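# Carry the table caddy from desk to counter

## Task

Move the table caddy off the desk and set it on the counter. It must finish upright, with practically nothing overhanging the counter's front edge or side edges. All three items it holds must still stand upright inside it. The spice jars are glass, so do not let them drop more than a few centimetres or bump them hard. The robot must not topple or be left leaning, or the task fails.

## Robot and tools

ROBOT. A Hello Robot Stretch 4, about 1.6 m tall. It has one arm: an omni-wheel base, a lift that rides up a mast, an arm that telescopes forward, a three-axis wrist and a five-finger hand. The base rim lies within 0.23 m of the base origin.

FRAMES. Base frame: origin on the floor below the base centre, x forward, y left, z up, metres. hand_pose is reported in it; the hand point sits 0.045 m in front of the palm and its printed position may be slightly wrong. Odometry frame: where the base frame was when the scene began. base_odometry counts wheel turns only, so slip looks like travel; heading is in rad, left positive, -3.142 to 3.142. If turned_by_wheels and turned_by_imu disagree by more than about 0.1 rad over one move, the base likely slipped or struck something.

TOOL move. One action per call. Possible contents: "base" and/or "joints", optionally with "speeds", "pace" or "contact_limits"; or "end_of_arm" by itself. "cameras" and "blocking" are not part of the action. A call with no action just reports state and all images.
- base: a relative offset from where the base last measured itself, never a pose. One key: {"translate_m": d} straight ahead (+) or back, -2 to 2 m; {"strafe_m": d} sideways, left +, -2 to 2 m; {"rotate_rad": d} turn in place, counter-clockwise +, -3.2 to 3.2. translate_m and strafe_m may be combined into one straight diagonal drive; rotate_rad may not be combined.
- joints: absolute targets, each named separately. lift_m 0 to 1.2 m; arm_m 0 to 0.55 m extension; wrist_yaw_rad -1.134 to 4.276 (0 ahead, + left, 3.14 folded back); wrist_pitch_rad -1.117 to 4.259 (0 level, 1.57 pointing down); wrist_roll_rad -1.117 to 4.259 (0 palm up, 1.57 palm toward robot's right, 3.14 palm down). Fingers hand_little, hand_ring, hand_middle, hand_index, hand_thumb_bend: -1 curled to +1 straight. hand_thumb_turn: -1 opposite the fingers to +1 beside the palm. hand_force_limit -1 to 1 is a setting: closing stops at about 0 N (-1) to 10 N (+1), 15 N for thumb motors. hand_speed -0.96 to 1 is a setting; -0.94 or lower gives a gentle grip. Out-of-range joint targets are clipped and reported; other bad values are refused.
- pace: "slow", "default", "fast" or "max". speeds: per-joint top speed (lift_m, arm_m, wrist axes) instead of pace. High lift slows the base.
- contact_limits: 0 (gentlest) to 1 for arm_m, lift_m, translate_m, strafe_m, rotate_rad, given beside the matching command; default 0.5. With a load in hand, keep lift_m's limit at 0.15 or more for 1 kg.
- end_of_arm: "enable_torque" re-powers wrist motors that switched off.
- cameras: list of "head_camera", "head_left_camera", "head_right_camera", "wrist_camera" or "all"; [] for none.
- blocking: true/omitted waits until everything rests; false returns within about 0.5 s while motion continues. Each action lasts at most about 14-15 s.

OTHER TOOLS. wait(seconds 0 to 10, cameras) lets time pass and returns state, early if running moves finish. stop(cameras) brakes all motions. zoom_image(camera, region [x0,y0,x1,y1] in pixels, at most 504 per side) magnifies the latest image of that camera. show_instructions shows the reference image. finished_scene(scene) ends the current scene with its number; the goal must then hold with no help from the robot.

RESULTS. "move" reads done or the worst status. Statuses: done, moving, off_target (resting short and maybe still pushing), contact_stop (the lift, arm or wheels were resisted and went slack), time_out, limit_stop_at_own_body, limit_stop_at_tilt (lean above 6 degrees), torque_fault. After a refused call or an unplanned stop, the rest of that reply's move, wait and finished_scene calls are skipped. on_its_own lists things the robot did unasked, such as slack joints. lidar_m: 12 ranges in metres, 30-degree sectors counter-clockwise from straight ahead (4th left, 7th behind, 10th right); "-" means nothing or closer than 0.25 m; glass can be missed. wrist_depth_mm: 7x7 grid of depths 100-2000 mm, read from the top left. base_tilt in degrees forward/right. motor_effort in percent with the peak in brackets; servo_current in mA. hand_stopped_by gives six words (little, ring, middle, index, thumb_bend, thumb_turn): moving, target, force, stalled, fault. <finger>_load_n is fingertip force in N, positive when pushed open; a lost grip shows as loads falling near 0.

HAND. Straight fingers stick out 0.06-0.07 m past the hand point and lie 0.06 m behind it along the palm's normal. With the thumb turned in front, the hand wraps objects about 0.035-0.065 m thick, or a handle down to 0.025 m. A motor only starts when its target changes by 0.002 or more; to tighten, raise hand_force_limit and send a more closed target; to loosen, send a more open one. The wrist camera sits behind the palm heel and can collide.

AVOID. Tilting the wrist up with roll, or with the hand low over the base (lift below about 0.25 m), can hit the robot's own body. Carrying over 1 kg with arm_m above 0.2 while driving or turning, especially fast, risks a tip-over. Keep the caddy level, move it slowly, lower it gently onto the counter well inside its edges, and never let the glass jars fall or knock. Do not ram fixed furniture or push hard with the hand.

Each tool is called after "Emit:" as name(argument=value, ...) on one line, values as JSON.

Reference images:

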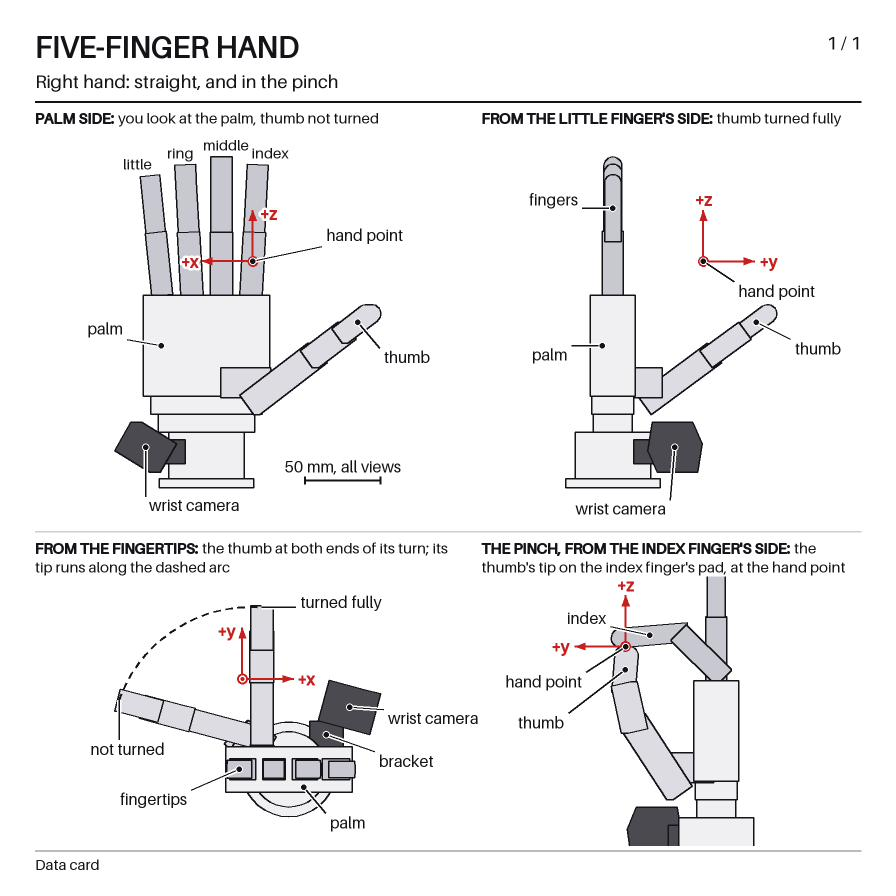

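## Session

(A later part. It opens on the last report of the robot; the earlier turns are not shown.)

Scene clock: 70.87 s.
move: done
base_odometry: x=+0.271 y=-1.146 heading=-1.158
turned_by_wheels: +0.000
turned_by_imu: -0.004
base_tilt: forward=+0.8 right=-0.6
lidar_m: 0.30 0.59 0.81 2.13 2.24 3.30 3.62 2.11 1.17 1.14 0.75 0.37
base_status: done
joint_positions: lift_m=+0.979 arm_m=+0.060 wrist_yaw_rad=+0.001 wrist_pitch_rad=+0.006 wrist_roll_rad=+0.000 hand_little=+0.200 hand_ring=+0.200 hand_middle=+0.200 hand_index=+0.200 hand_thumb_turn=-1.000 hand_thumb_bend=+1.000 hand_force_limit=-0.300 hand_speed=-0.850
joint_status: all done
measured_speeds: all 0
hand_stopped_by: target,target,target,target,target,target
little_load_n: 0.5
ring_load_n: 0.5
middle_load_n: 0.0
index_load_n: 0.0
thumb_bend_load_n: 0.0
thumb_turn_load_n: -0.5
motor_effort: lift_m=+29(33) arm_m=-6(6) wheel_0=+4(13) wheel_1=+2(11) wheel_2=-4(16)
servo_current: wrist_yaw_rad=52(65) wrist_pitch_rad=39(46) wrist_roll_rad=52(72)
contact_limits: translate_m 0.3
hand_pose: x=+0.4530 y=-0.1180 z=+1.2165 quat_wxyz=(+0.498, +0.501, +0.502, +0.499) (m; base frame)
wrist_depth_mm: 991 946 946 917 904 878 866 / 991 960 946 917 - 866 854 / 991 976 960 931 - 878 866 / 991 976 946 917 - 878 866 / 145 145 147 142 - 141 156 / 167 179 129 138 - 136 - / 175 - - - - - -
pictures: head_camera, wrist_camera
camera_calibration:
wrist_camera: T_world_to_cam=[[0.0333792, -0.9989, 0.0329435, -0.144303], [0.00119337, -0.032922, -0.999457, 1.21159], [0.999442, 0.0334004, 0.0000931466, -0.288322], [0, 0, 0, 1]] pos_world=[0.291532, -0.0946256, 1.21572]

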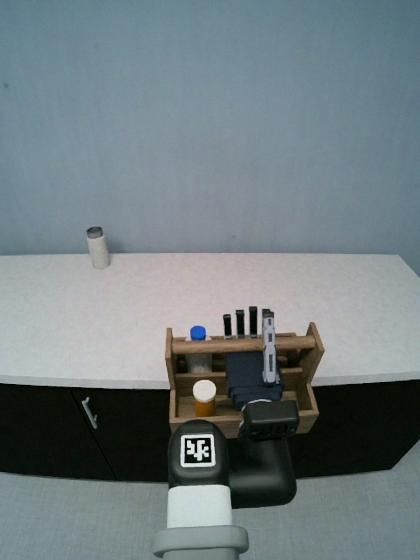

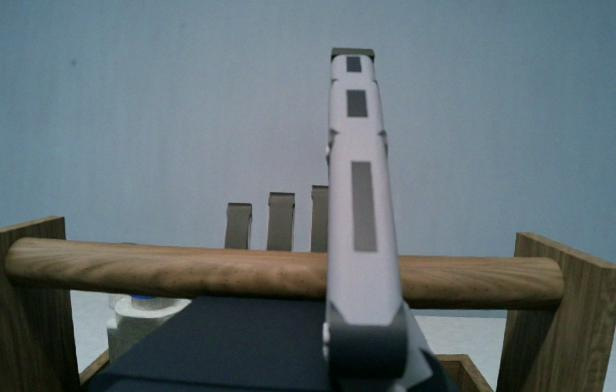

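Emit:
move(base={"translate_m": 0.08}, joints={"arm_m": 0.3}, speeds={"arm_m": 0.15}, contact_limits={"translate_m": 0.2})

Emit:
move(joints={"lift_m": 0.9}, speeds={"lift_m": 0.05}, contact_limits={"lift_m": 0.0}, cameras=["head_camera", "wrist_camera"])

Emit:
move(joints={"lift_m": 0.888}, speeds={"lift_m": 0.03}, contact_limits={"lift_m": 0.0}, cameras=["wrist_camera"])

Scene clock: 75.43 s.
move: done
base_odometry: x=+0.303 y=-1.219 heading=-1.157
turned_by_wheels: +0.000
turned_by_imu: -0.001
base_tilt: forward=+1.0 right=-0.7
lidar_m: 0.45 0.50 0.72 2.12 2.28 2.82 3.70 2.14 1.15 1.14 0.65 0.47
base_status: done
joint_positions: lift_m=+0.979 arm_m=+0.300 wrist_yaw_rad=+0.001 wrist_pitch_rad=+0.006 wrist_roll_rad=+0.000 hand_little=+0.200 hand_ring=+0.200 hand_middle=+0.200 hand_index=+0.200 hand_thumb_turn=-1.000 hand_thumb_bend=+1.000 hand_force_limit=-0.300 hand_speed=-0.850
joint_status: all done
measured_speeds: all 0
hand_stopped_by: target,target,target,target,target,target
little_load_n: 1.0
ring_load_n: 0.0
middle_load_n: 0.0
index_load_n: 0.5
thumb_bend_load_n: 0.0
thumb_turn_load_n: 0.0
motor_effort: lift_m=+30(30) arm_m=+6(8) wheel_0=+2(11) wheel_1=+4(9) wheel_2=-5(16)
servo_current: wrist_yaw_rad=46(59) wrist_pitch_rad=39(46) wrist_roll_rad=46(65)
contact_limits: translate_m 0.2
hand_pose: x=+0.6926 y=-0.1180 z=+1.2165 quat_wxyz=(+0.498, +0.501, +0.502, +0.499) (m; base frame)
wrist_depth_mm: 634 627 609 591 580 564 559 / 640 627 615 597 580 564 559 / 634 627 609 603 - 569 564 / 640 621 615 591 - 569 564 / 142 145 147 141 - 141 156 / 167 179 138 137 - 136 - / 175 - - - - - -
pictures: none

Scene clock: 77.47 s.
move: done
base_odometry: x=+0.303 y=-1.219 heading=-1.157
turned_by_wheels: +0.000
turned_by_imu: +0.000
base_tilt: forward=+1.0 right=-0.6
lidar_m: 0.43 0.49 0.70 2.13 2.27 2.82 3.68 2.15 1.19 1.15 0.64 0.47
base_status: not commanded
joint_positions: lift_m=+0.900 arm_m=+0.300 wrist_yaw_rad=+0.001 wrist_pitch_rad=+0.006 wrist_roll_rad=+0.000 hand_little=+0.200 hand_ring=+0.200 hand_middle=+0.200 hand_index=+0.200 hand_thumb_turn=-1.000 hand_thumb_bend=+1.000 hand_force_limit=-0.300 hand_speed=-0.850
joint_status: all done
measured_speeds: all 0
hand_stopped_by: target,target,target,target,target,target
little_load_n: 1.0
ring_load_n: 0.5
middle_load_n: 0.0
index_load_n: 0.5
thumb_bend_load_n: 0.0
thumb_turn_load_n: 0.0
motor_effort: lift_m=+24(28) arm_m=+6(6) wheel_0=+2(2) wheel_1=+4(4) wheel_2=-5(5)
servo_current: wrist_yaw_rad=46(59) wrist_pitch_rad=46(46) wrist_roll_rad=46(59)
contact_limits: lift_m 0; translate_m 0.2
hand_pose: x=+0.6926 y=-0.1180 z=+1.1370 quat_wxyz=(+0.498, +0.501, +0.502, +0.499) (m; base frame)
wrist_depth_mm: 640 621 609 591 580 569 559 / 640 621 609 603 574 564 554 / 640 627 609 597 - 569 559 / 647 634 615 597 - 569 559 / 142 145 147 142 - 141 157 / 166 179 138 138 - 136 - / 175 207 - - - - -
pictures: head_camera, wrist_camera
camera_calibration:
wrist_camera: T_world_to_cam=[[0.0332794, -0.998903, 0.032943, -0.149625], [0.00119008, -0.0329216, -0.999457, 1.13185], [0.999445, 0.0333005, 0.0000931616, -0.527693], [0, 0, 0, 1]] pos_world=[0.531033, -0.0946258, 1.13622]

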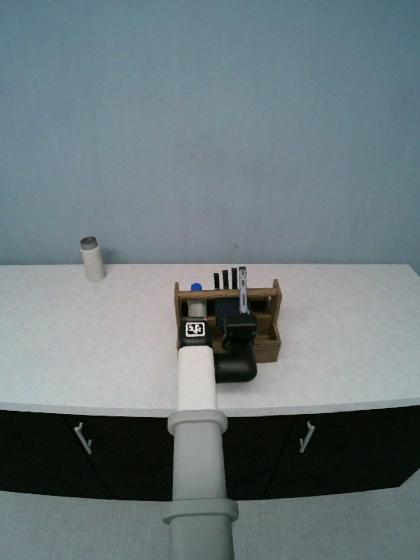

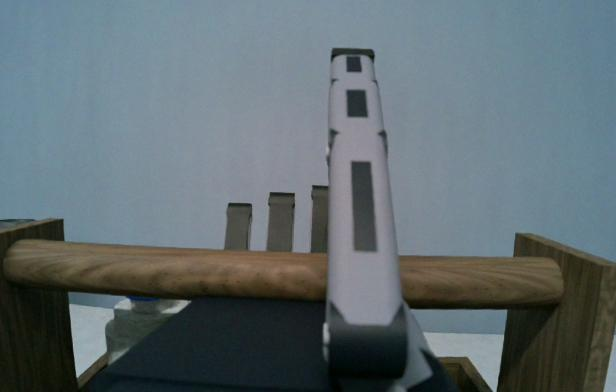

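Scene clock: 78.27 s.
move: done
base_odometry: x=+0.303 y=-1.219 heading=-1.157
turned_by_wheels: +0.000
turned_by_imu: +0.000
base_tilt: forward=+0.9 right=-0.7
lidar_m: 0.44 0.47 0.72 2.12 2.27 2.83 3.69 2.18 1.18 1.14 0.67 0.48
base_status: not commanded
joint_positions: lift_m=+0.888 arm_m=+0.300 wrist_yaw_rad=+0.001 wrist_pitch_rad=+0.006 wrist_roll_rad=+0.000 hand_little=+0.200 hand_ring=+0.200 hand_middle=+0.200 hand_index=+0.200 hand_thumb_turn=-1.000 hand_thumb_bend=+1.000 hand_force_limit=-0.300 hand_speed=-0.850
joint_status: all done
measured_speeds: all 0
hand_stopped_by: target,target,target,target,target,target
little_load_n: 0.5
ring_load_n: 0.5
middle_load_n: 0.0
index_load_n: 0.5
thumb_bend_load_n: 0.0
thumb_turn_load_n: 0.0
motor_effort: lift_m=+23(24) arm_m=+5(6) wheel_0=+2(2) wheel_1=+4(4) wheel_2=-4(5)
servo_current: wrist_yaw_rad=46(59) wrist_pitch_rad=39(46) wrist_roll_rad=46(59)
contact_limits: lift_m 0; translate_m 0.2
hand_pose: x=+0.6926 y=-0.1180 z=+1.1251 quat_wxyz=(+0.498, +0.501, +0.502, +0.499) (m; base frame)
wrist_depth_mm: 640 621 603 597 574 564 564 / 640 621 609 597 574 574 564 / 640 627 609 597 - 564 559 / 640 634 609 591 - 569 559 / 145 145 147 141 - 141 167 / 167 181 138 138 - 136 - / 175 176 - - - - -
pictures: wrist_camera
camera_calibration:
wrist_camera: T_world_to_cam=[[0.0332794, -0.998903, 0.032943, -0.149236], [0.00119008, -0.0329216, -0.999457, 1.11996], [0.999445, 0.0333005, 0.0000931616, -0.527792], [0, 0, 0, 1]] pos_world=[0.531133, -0.0946258, 1.12432]

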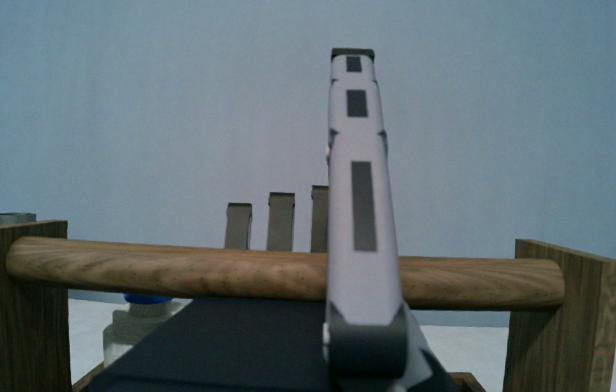

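Emit:
move(joints={"lift_m": 0.882}, speeds={"lift_m": 0.03}, contact_limits={"lift_m": 0.0}, cameras=["wrist_camera"])

Emit:
move(joints={"lift_m": 0.876}, speeds={"lift_m": 0.03}, contact_limits={"lift_m": 0.0}, cameras=["wrist_camera", "head_camera"])

Scene clock: 79.60 s.
move: done
base_odometry: x=+0.303 y=-1.219 heading=-1.157
turned_by_wheels: +0.000
turned_by_imu: +0.000
base_tilt: forward=+0.9 right=-0.7
lidar_m: 0.46 0.49 0.70 2.11 2.28 2.81 3.72 2.15 1.17 1.15 0.66 0.50
base_status: not commanded
joint_positions: lift_m=+0.882 arm_m=+0.300 wrist_yaw_rad=+0.001 wrist_pitch_rad=+0.006 wrist_roll_rad=+0.000 hand_little=+0.200 hand_ring=+0.200 hand_middle=+0.200 hand_index=+0.200 hand_thumb_turn=-1.000 hand_thumb_bend=+1.000 hand_force_limit=-0.300 hand_speed=-0.850
joint_status: all done
measured_speeds: all 0
hand_stopped_by: target,target,target,target,target,target
little_load_n: 0.0
ring_load_n: 0.5
middle_load_n: 0.0
index_load_n: 0.5
thumb_bend_load_n: 0.0
thumb_turn_load_n: 0.0
motor_effort: lift_m=+19(22) arm_m=+5(6) wheel_0=+2(2) wheel_1=+4(4) wheel_2=-4(4)
servo_current: wrist_yaw_rad=46(52) wrist_pitch_rad=39(46) wrist_roll_rad=46(65)
contact_limits: lift_m 0; translate_m 0.2
hand_pose: x=+0.6926 y=-0.1180 z=+1.1194 quat_wxyz=(+0.498, +0.501, +0.502, +0.499) (m; base frame)
wrist_depth_mm: 640 627 615 597 580 574 564 / 640 621 615 591 580 574 564 / 640 621 615 603 - 569 564 / 640 627 609 597 - 569 564 / 145 145 146 141 - 141 168 / 167 182 139 138 - 136 - / 175 - - - - - -
pictures: wrist_camera
camera_calibration:
wrist_camera: T_world_to_cam=[[0.0332794, -0.998903, 0.032943, -0.149048], [0.00119008, -0.0329216, -0.999457, 1.11426], [0.999445, 0.0333005, 0.0000931616, -0.527791], [0, 0, 0, 1]] pos_world=[0.531133, -0.0946258, 1.11862]

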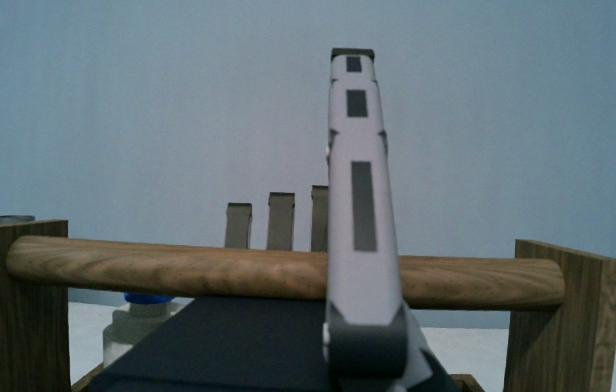

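Scene clock: 80.20 s.
move: done
base_odometry: x=+0.303 y=-1.219 heading=-1.157
turned_by_wheels: +0.000
turned_by_imu: +0.000
base_tilt: forward=+0.9 right=-0.6
lidar_m: 0.46 0.50 0.71 2.11 2.27 2.82 3.68 2.15 1.16 1.16 0.66 0.47
base_status: not commanded
joint_positions: lift_m=+0.876 arm_m=+0.300 wrist_yaw_rad=+0.001 wrist_pitch_rad=+0.006 wrist_roll_rad=+0.000 hand_little=+0.200 hand_ring=+0.200 hand_middle=+0.200 hand_index=+0.200 hand_thumb_turn=-1.000 hand_thumb_bend=+1.000 hand_force_limit=-0.300 hand_speed=-0.850
joint_status: all done
measured_speeds: all 0
hand_stopped_by: target,target,target,target,target,target
little_load_n: 0.0
ring_load_n: 0.0
middle_load_n: 0.0
index_load_n: 0.0
thumb_bend_load_n: 0.0
thumb_turn_load_n: 0.0
motor_effort: lift_m=+19(20) arm_m=+5(6) wheel_0=+2(2) wheel_1=+4(4) wheel_2=-4(4)
servo_current: wrist_yaw_rad=52(52) wrist_pitch_rad=39(46) wrist_roll_rad=46(65)
contact_limits: lift_m 0; translate_m 0.2
hand_pose: x=+0.6926 y=-0.1180 z=+1.1134 quat_wxyz=(+0.498, +0.501, +0.502, +0.499) (m; base frame)
wrist_depth_mm: 647 627 609 603 585 574 559 / 640 627 615 603 580 569 564 / 647 627 615 597 - 569 564 / 640 621 615 597 - 574 559 / 144 143 141 139 - 139 - / 167 186 129 130 - 140 - / 175 176 - - - - -
pictures: head_camera, wrist_camera
camera_calibration:
wrist_camera: T_world_to_cam=[[0.0332794, -0.998903, 0.032943, -0.148851], [0.00119008, -0.0329216, -0.999457, 1.10827], [0.999445, 0.0333005, 0.0000931616, -0.527791], [0, 0, 0, 1]] pos_world=[0.531133, -0.0946258, 1.11262]

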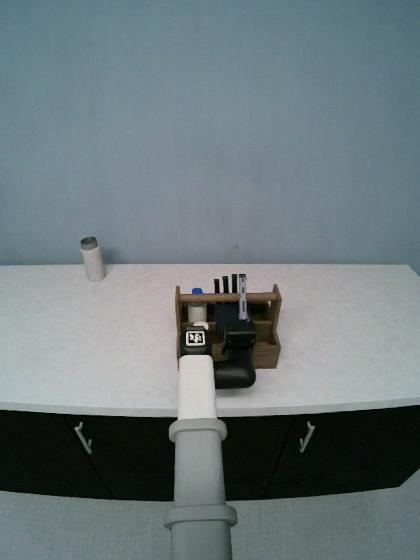

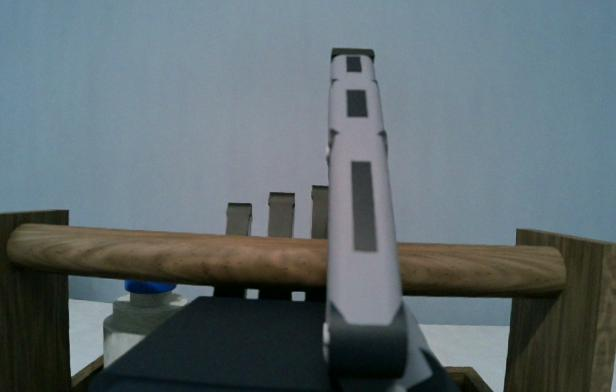

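Emit:
move(joints={"hand_index": 1, "hand_middle": 1, "hand_ring": 1, "hand_little": 1, "hand_speed": -0.6}, cameras=["wrist_camera"])

Emit:
move(joints={"arm_m": 0.25}, speeds={"arm_m": 0.08}, contact_limits={"arm_m": 0.0}, cameras=["head_camera", "wrist_camera"])

Emit:
zoom_image(camera="head_camera", region=[150, 260, 300, 410])

Scene clock: 82.87 s.
move: done
base_odometry: x=+0.303 y=-1.219 heading=-1.157
turned_by_wheels: +0.000
turned_by_imu: +0.000
base_tilt: forward=+0.9 right=-0.6
lidar_m: 0.45 0.49 0.71 2.13 2.28 2.86 3.70 2.18 1.18 1.14 0.66 0.47
base_status: not commanded
joint_positions: lift_m=+0.876 arm_m=+0.300 wrist_yaw_rad=+0.001 wrist_pitch_rad=+0.006 wrist_roll_rad=+0.000 hand_little=+1.000 hand_ring=+1.000 hand_middle=+1.000 hand_index=+1.000 hand_thumb_turn=-1.000 hand_thumb_bend=+1.000 hand_force_limit=-0.300 hand_speed=-0.600
joint_status: all done
measured_speeds: all 0
hand_stopped_by: target,target,target,target,target,target
little_load_n: 0.0
ring_load_n: 0.0
middle_load_n: 0.0
index_load_n: 0.0
thumb_bend_load_n: 0.0
thumb_turn_load_n: 0.0
motor_effort: lift_m=+19(19) arm_m=+5(6) wheel_0=+2(2) wheel_1=+4(4) wheel_2=-4(4)
servo_current: wrist_yaw_rad=52(59) wrist_pitch_rad=39(46) wrist_roll_rad=39(65)
contact_limits: lift_m 0; translate_m 0.2
hand_pose: x=+0.6926 y=-0.1180 z=+1.1134 quat_wxyz=(+0.498, +0.501, +0.502, +0.499) (m; base frame)
wrist_depth_mm: 634 627 609 591 580 574 559 / 647 627 609 597 574 574 564 / 640 627 609 597 - 574 559 / 640 621 615 603 - 574 564 / 144 143 141 141 - 139 - / 167 185 128 130 - 140 - / 174 176 - - - - -
pictures: wrist_camera
camera_calibration:
wrist_camera: T_world_to_cam=[[0.0332794, -0.998903, 0.032943, -0.148851], [0.00119008, -0.0329216, -0.999457, 1.10827], [0.999445, 0.0333005, 0.0000931616, -0.527791], [0, 0, 0, 1]] pos_world=[0.531133, -0.0946258, 1.11262]

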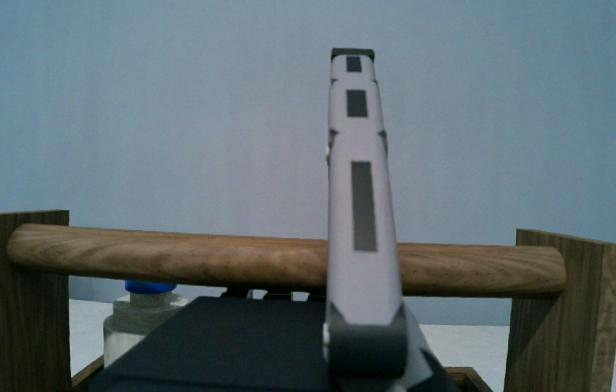

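Scene clock: 83.97 s.
move: done
base_odometry: x=+0.303 y=-1.219 heading=-1.157
turned_by_wheels: +0.000
turned_by_imu: +0.000
base_tilt: forward=+0.9 right=-0.6
lidar_m: 0.45 0.49 0.72 2.12 2.28 2.81 3.68 2.14 1.16 1.14 0.66 0.47
base_status: not commanded
joint_positions: lift_m=+0.876 arm_m=+0.250 wrist_yaw_rad=+0.001 wrist_pitch_rad=+0.006 wrist_roll_rad=+0.000 hand_little=+1.000 hand_ring=+1.000 hand_middle=+1.000 hand_index=+1.000 hand_thumb_turn=-1.000 hand_thumb_bend=+1.000 hand_force_limit=-0.300 hand_speed=-0.600
joint_status: all done
measured_speeds: all 0
hand_stopped_by: target,target,target,target,target,target
little_load_n: 0.0
ring_load_n: 0.0
middle_load_n: 0.0
index_load_n: 0.0
thumb_bend_load_n: 0.0
thumb_turn_load_n: 0.0
motor_effort: lift_m=+19(19) arm_m=-6(8) wheel_0=+2(2) wheel_1=+4(4) wheel_2=-4(4)
servo_current: wrist_yaw_rad=46(52) wrist_pitch_rad=33(52) wrist_roll_rad=52(65)
contact_limits: arm_m 0; lift_m 0; translate_m 0.2
hand_pose: x=+0.6430 y=-0.1180 z=+1.1134 quat_wxyz=(+0.498, +0.501, +0.502, +0.499) (m; base frame)
wrist_depth_mm: 699 683 661 654 627 621 609 / 699 676 661 647 627 621 609 / 691 676 661 654 - 621 609 / 691 668 668 654 - 621 615 / 185 195 194 191 - 185 615 / 186 222 129 130 - 188 508 / 185 - - - - 172 -
pictures: head_camera, wrist_camera
camera_calibration:
wrist_camera: T_world_to_cam=[[0.0332794, -0.998903, 0.032943, -0.1472], [0.00119008, -0.0329216, -0.999457, 1.10832], [0.999445, 0.0333005, 0.0000931616, -0.478218], [0, 0, 0, 1]] pos_world=[0.481533, -0.0946258, 1.11262]

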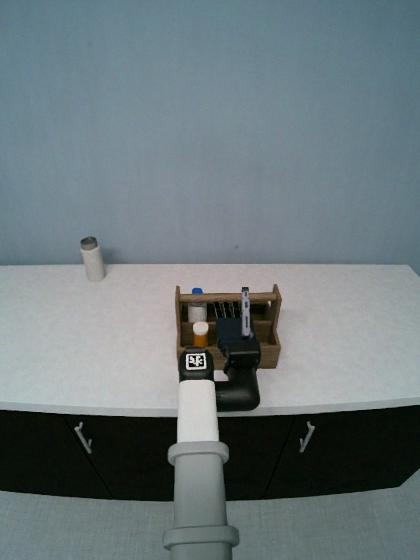

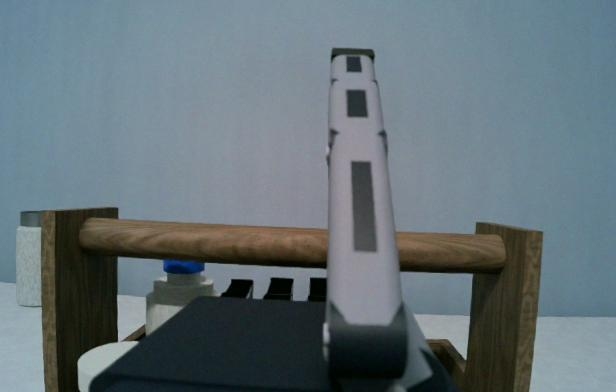

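Scaled by 3.360 from the camera's 420x560 image, which has a finer 1200x1600 frame.

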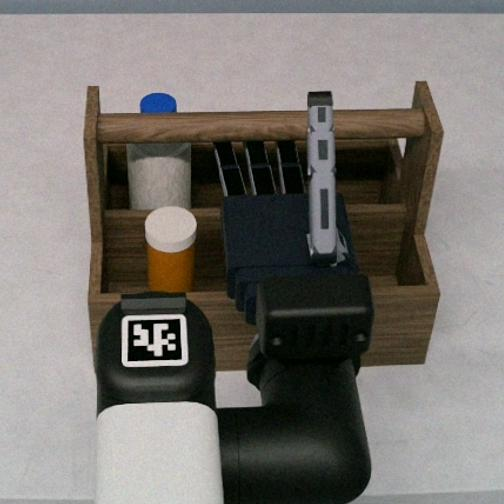

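Emit:
move(joints={"arm_m": 0.08}, speeds={"arm_m": 0.12}, contact_limits={"arm_m": 0.0})

Emit:
move(base={"translate_m": -0.12}, cameras=["head_camera", "head_left_camera"])

Emit:
zoom_image(camera="head_camera", region=[150, 240, 300, 390])

Scene clock: 86.90 s.
move: done
base_odometry: x=+0.303 y=-1.219 heading=-1.157
turned_by_wheels: +0.000
turned_by_imu: +0.000
base_tilt: forward=+0.8 right=-0.6
lidar_m: 0.44 0.49 0.69 2.12 2.28 2.80 3.70 2.15 1.16 1.15 0.65 0.49
base_status: not commanded
joint_positions: lift_m=+0.876 arm_m=+0.080 wrist_yaw_rad=+0.001 wrist_pitch_rad=+0.006 wrist_roll_rad=+0.000 hand_little=+1.000 hand_ring=+1.000 hand_middle=+1.000 hand_index=+1.000 hand_thumb_turn=-1.000 hand_thumb_bend=+1.000 hand_force_limit=-0.300 hand_speed=-0.600
joint_status: all done
measured_speeds: all 0
hand_stopped_by: target,target,target,target,target,target
little_load_n: 0.0
ring_load_n: 0.0
middle_load_n: 0.0
index_load_n: 0.0
thumb_bend_load_n: 0.0
thumb_turn_load_n: 0.0
motor_effort: lift_m=+19(19) arm_m=-6(8) wheel_0=+2(2) wheel_1=+4(4) wheel_2=-4(4)
servo_current: wrist_yaw_rad=46(59) wrist_pitch_rad=39(46) wrist_roll_rad=52(72)
contact_limits: arm_m 0; lift_m 0; translate_m 0.2
hand_pose: x=+0.4730 y=-0.1180 z=+1.1134 quat_wxyz=(+0.498, +0.501, +0.502, +0.499) (m; base frame)
wrist_depth_mm: 878 854 831 820 788 788 778 / 878 866 842 820 - 788 778 / 891 866 842 820 - 788 778 / 878 854 842 820 - 788 768 / 891 866 394 820 - 778 778 / 535 554 128 130 - 640 640 / 387 404 - - - - 439
pictures: none

Scene clock: 88.60 s.
move: done
base_odometry: x=+0.255 y=-1.110 heading=-1.158
turned_by_wheels: +0.000
turned_by_imu: +0.000
base_tilt: forward=+0.9 right=-0.6
lidar_m: 0.58 0.63 0.91 2.14 2.21 3.29 3.57 2.13 1.16 1.14 0.83 0.62
base_status: done
joint_positions: lift_m=+0.876 arm_m=+0.080 wrist_yaw_rad=+0.001 wrist_pitch_rad=+0.006 wrist_roll_rad=+0.000 hand_little=+1.000 hand_ring=+1.000 hand_middle=+1.000 hand_index=+1.000 hand_thumb_turn=-1.000 hand_thumb_bend=+1.000 hand_force_limit=-0.300 hand_speed=-0.600
joint_status: not commanded
measured_speeds: all 0
hand_stopped_by: target,target,target,target,target,target
little_load_n: 0.0
ring_load_n: 0.0
middle_load_n: 0.0
index_load_n: 0.0
thumb_bend_load_n: 0.0
thumb_turn_load_n: 0.0
motor_effort: lift_m=+19(19) arm_m=-6(6) wheel_0=-3(9) wheel_1=-3(10) wheel_2=+4(16)
servo_current: wrist_yaw_rad=46(52) wrist_pitch_rad=39(52) wrist_roll_rad=52(65)
contact_limits: arm_m 0; lift_m 0
hand_pose: x=+0.4730 y=-0.1180 z=+1.1134 quat_wxyz=(+0.498, +0.501, +0.502, +0.499) (m; base frame)
wrist_depth_mm: 1008 991 960 946 917 904 891 / 1008 991 960 946 - 891 891 / 1008 991 976 931 - 904 891 / 1025 976 960 946 - 917 891 / 1008 960 820 946 - 904 891 / 539 569 129 130 - 634 634 / 389 404 - - - - 439
pictures: head_camera, head_left_camera

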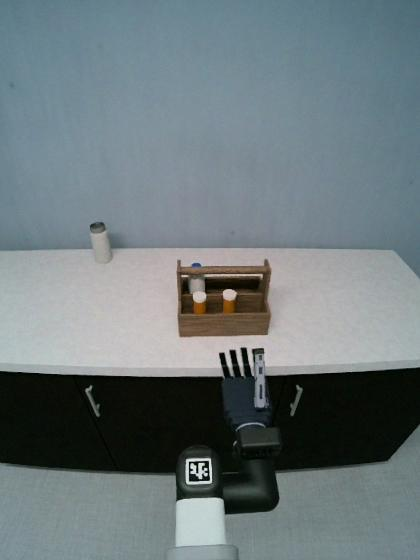

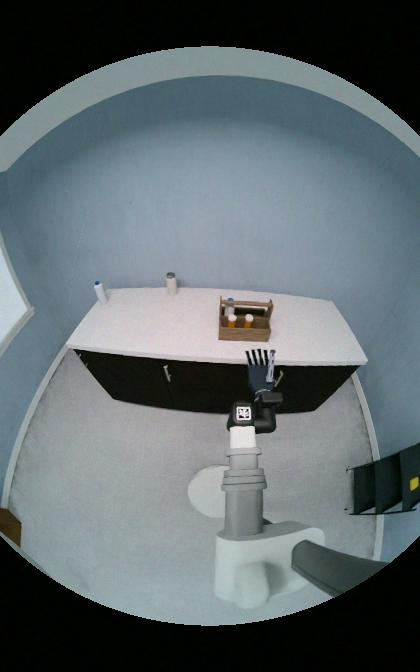

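Scaled by 3.360 from the camera's 420x560 image, which has a finer 1200x1600 frame.

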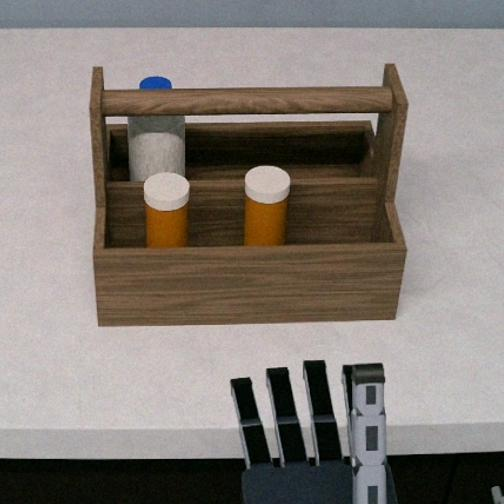

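All three objects are upright and the caddy is well on the counter.

Emit:
finished_scene(scene=3)

The scene is finished: the task was done.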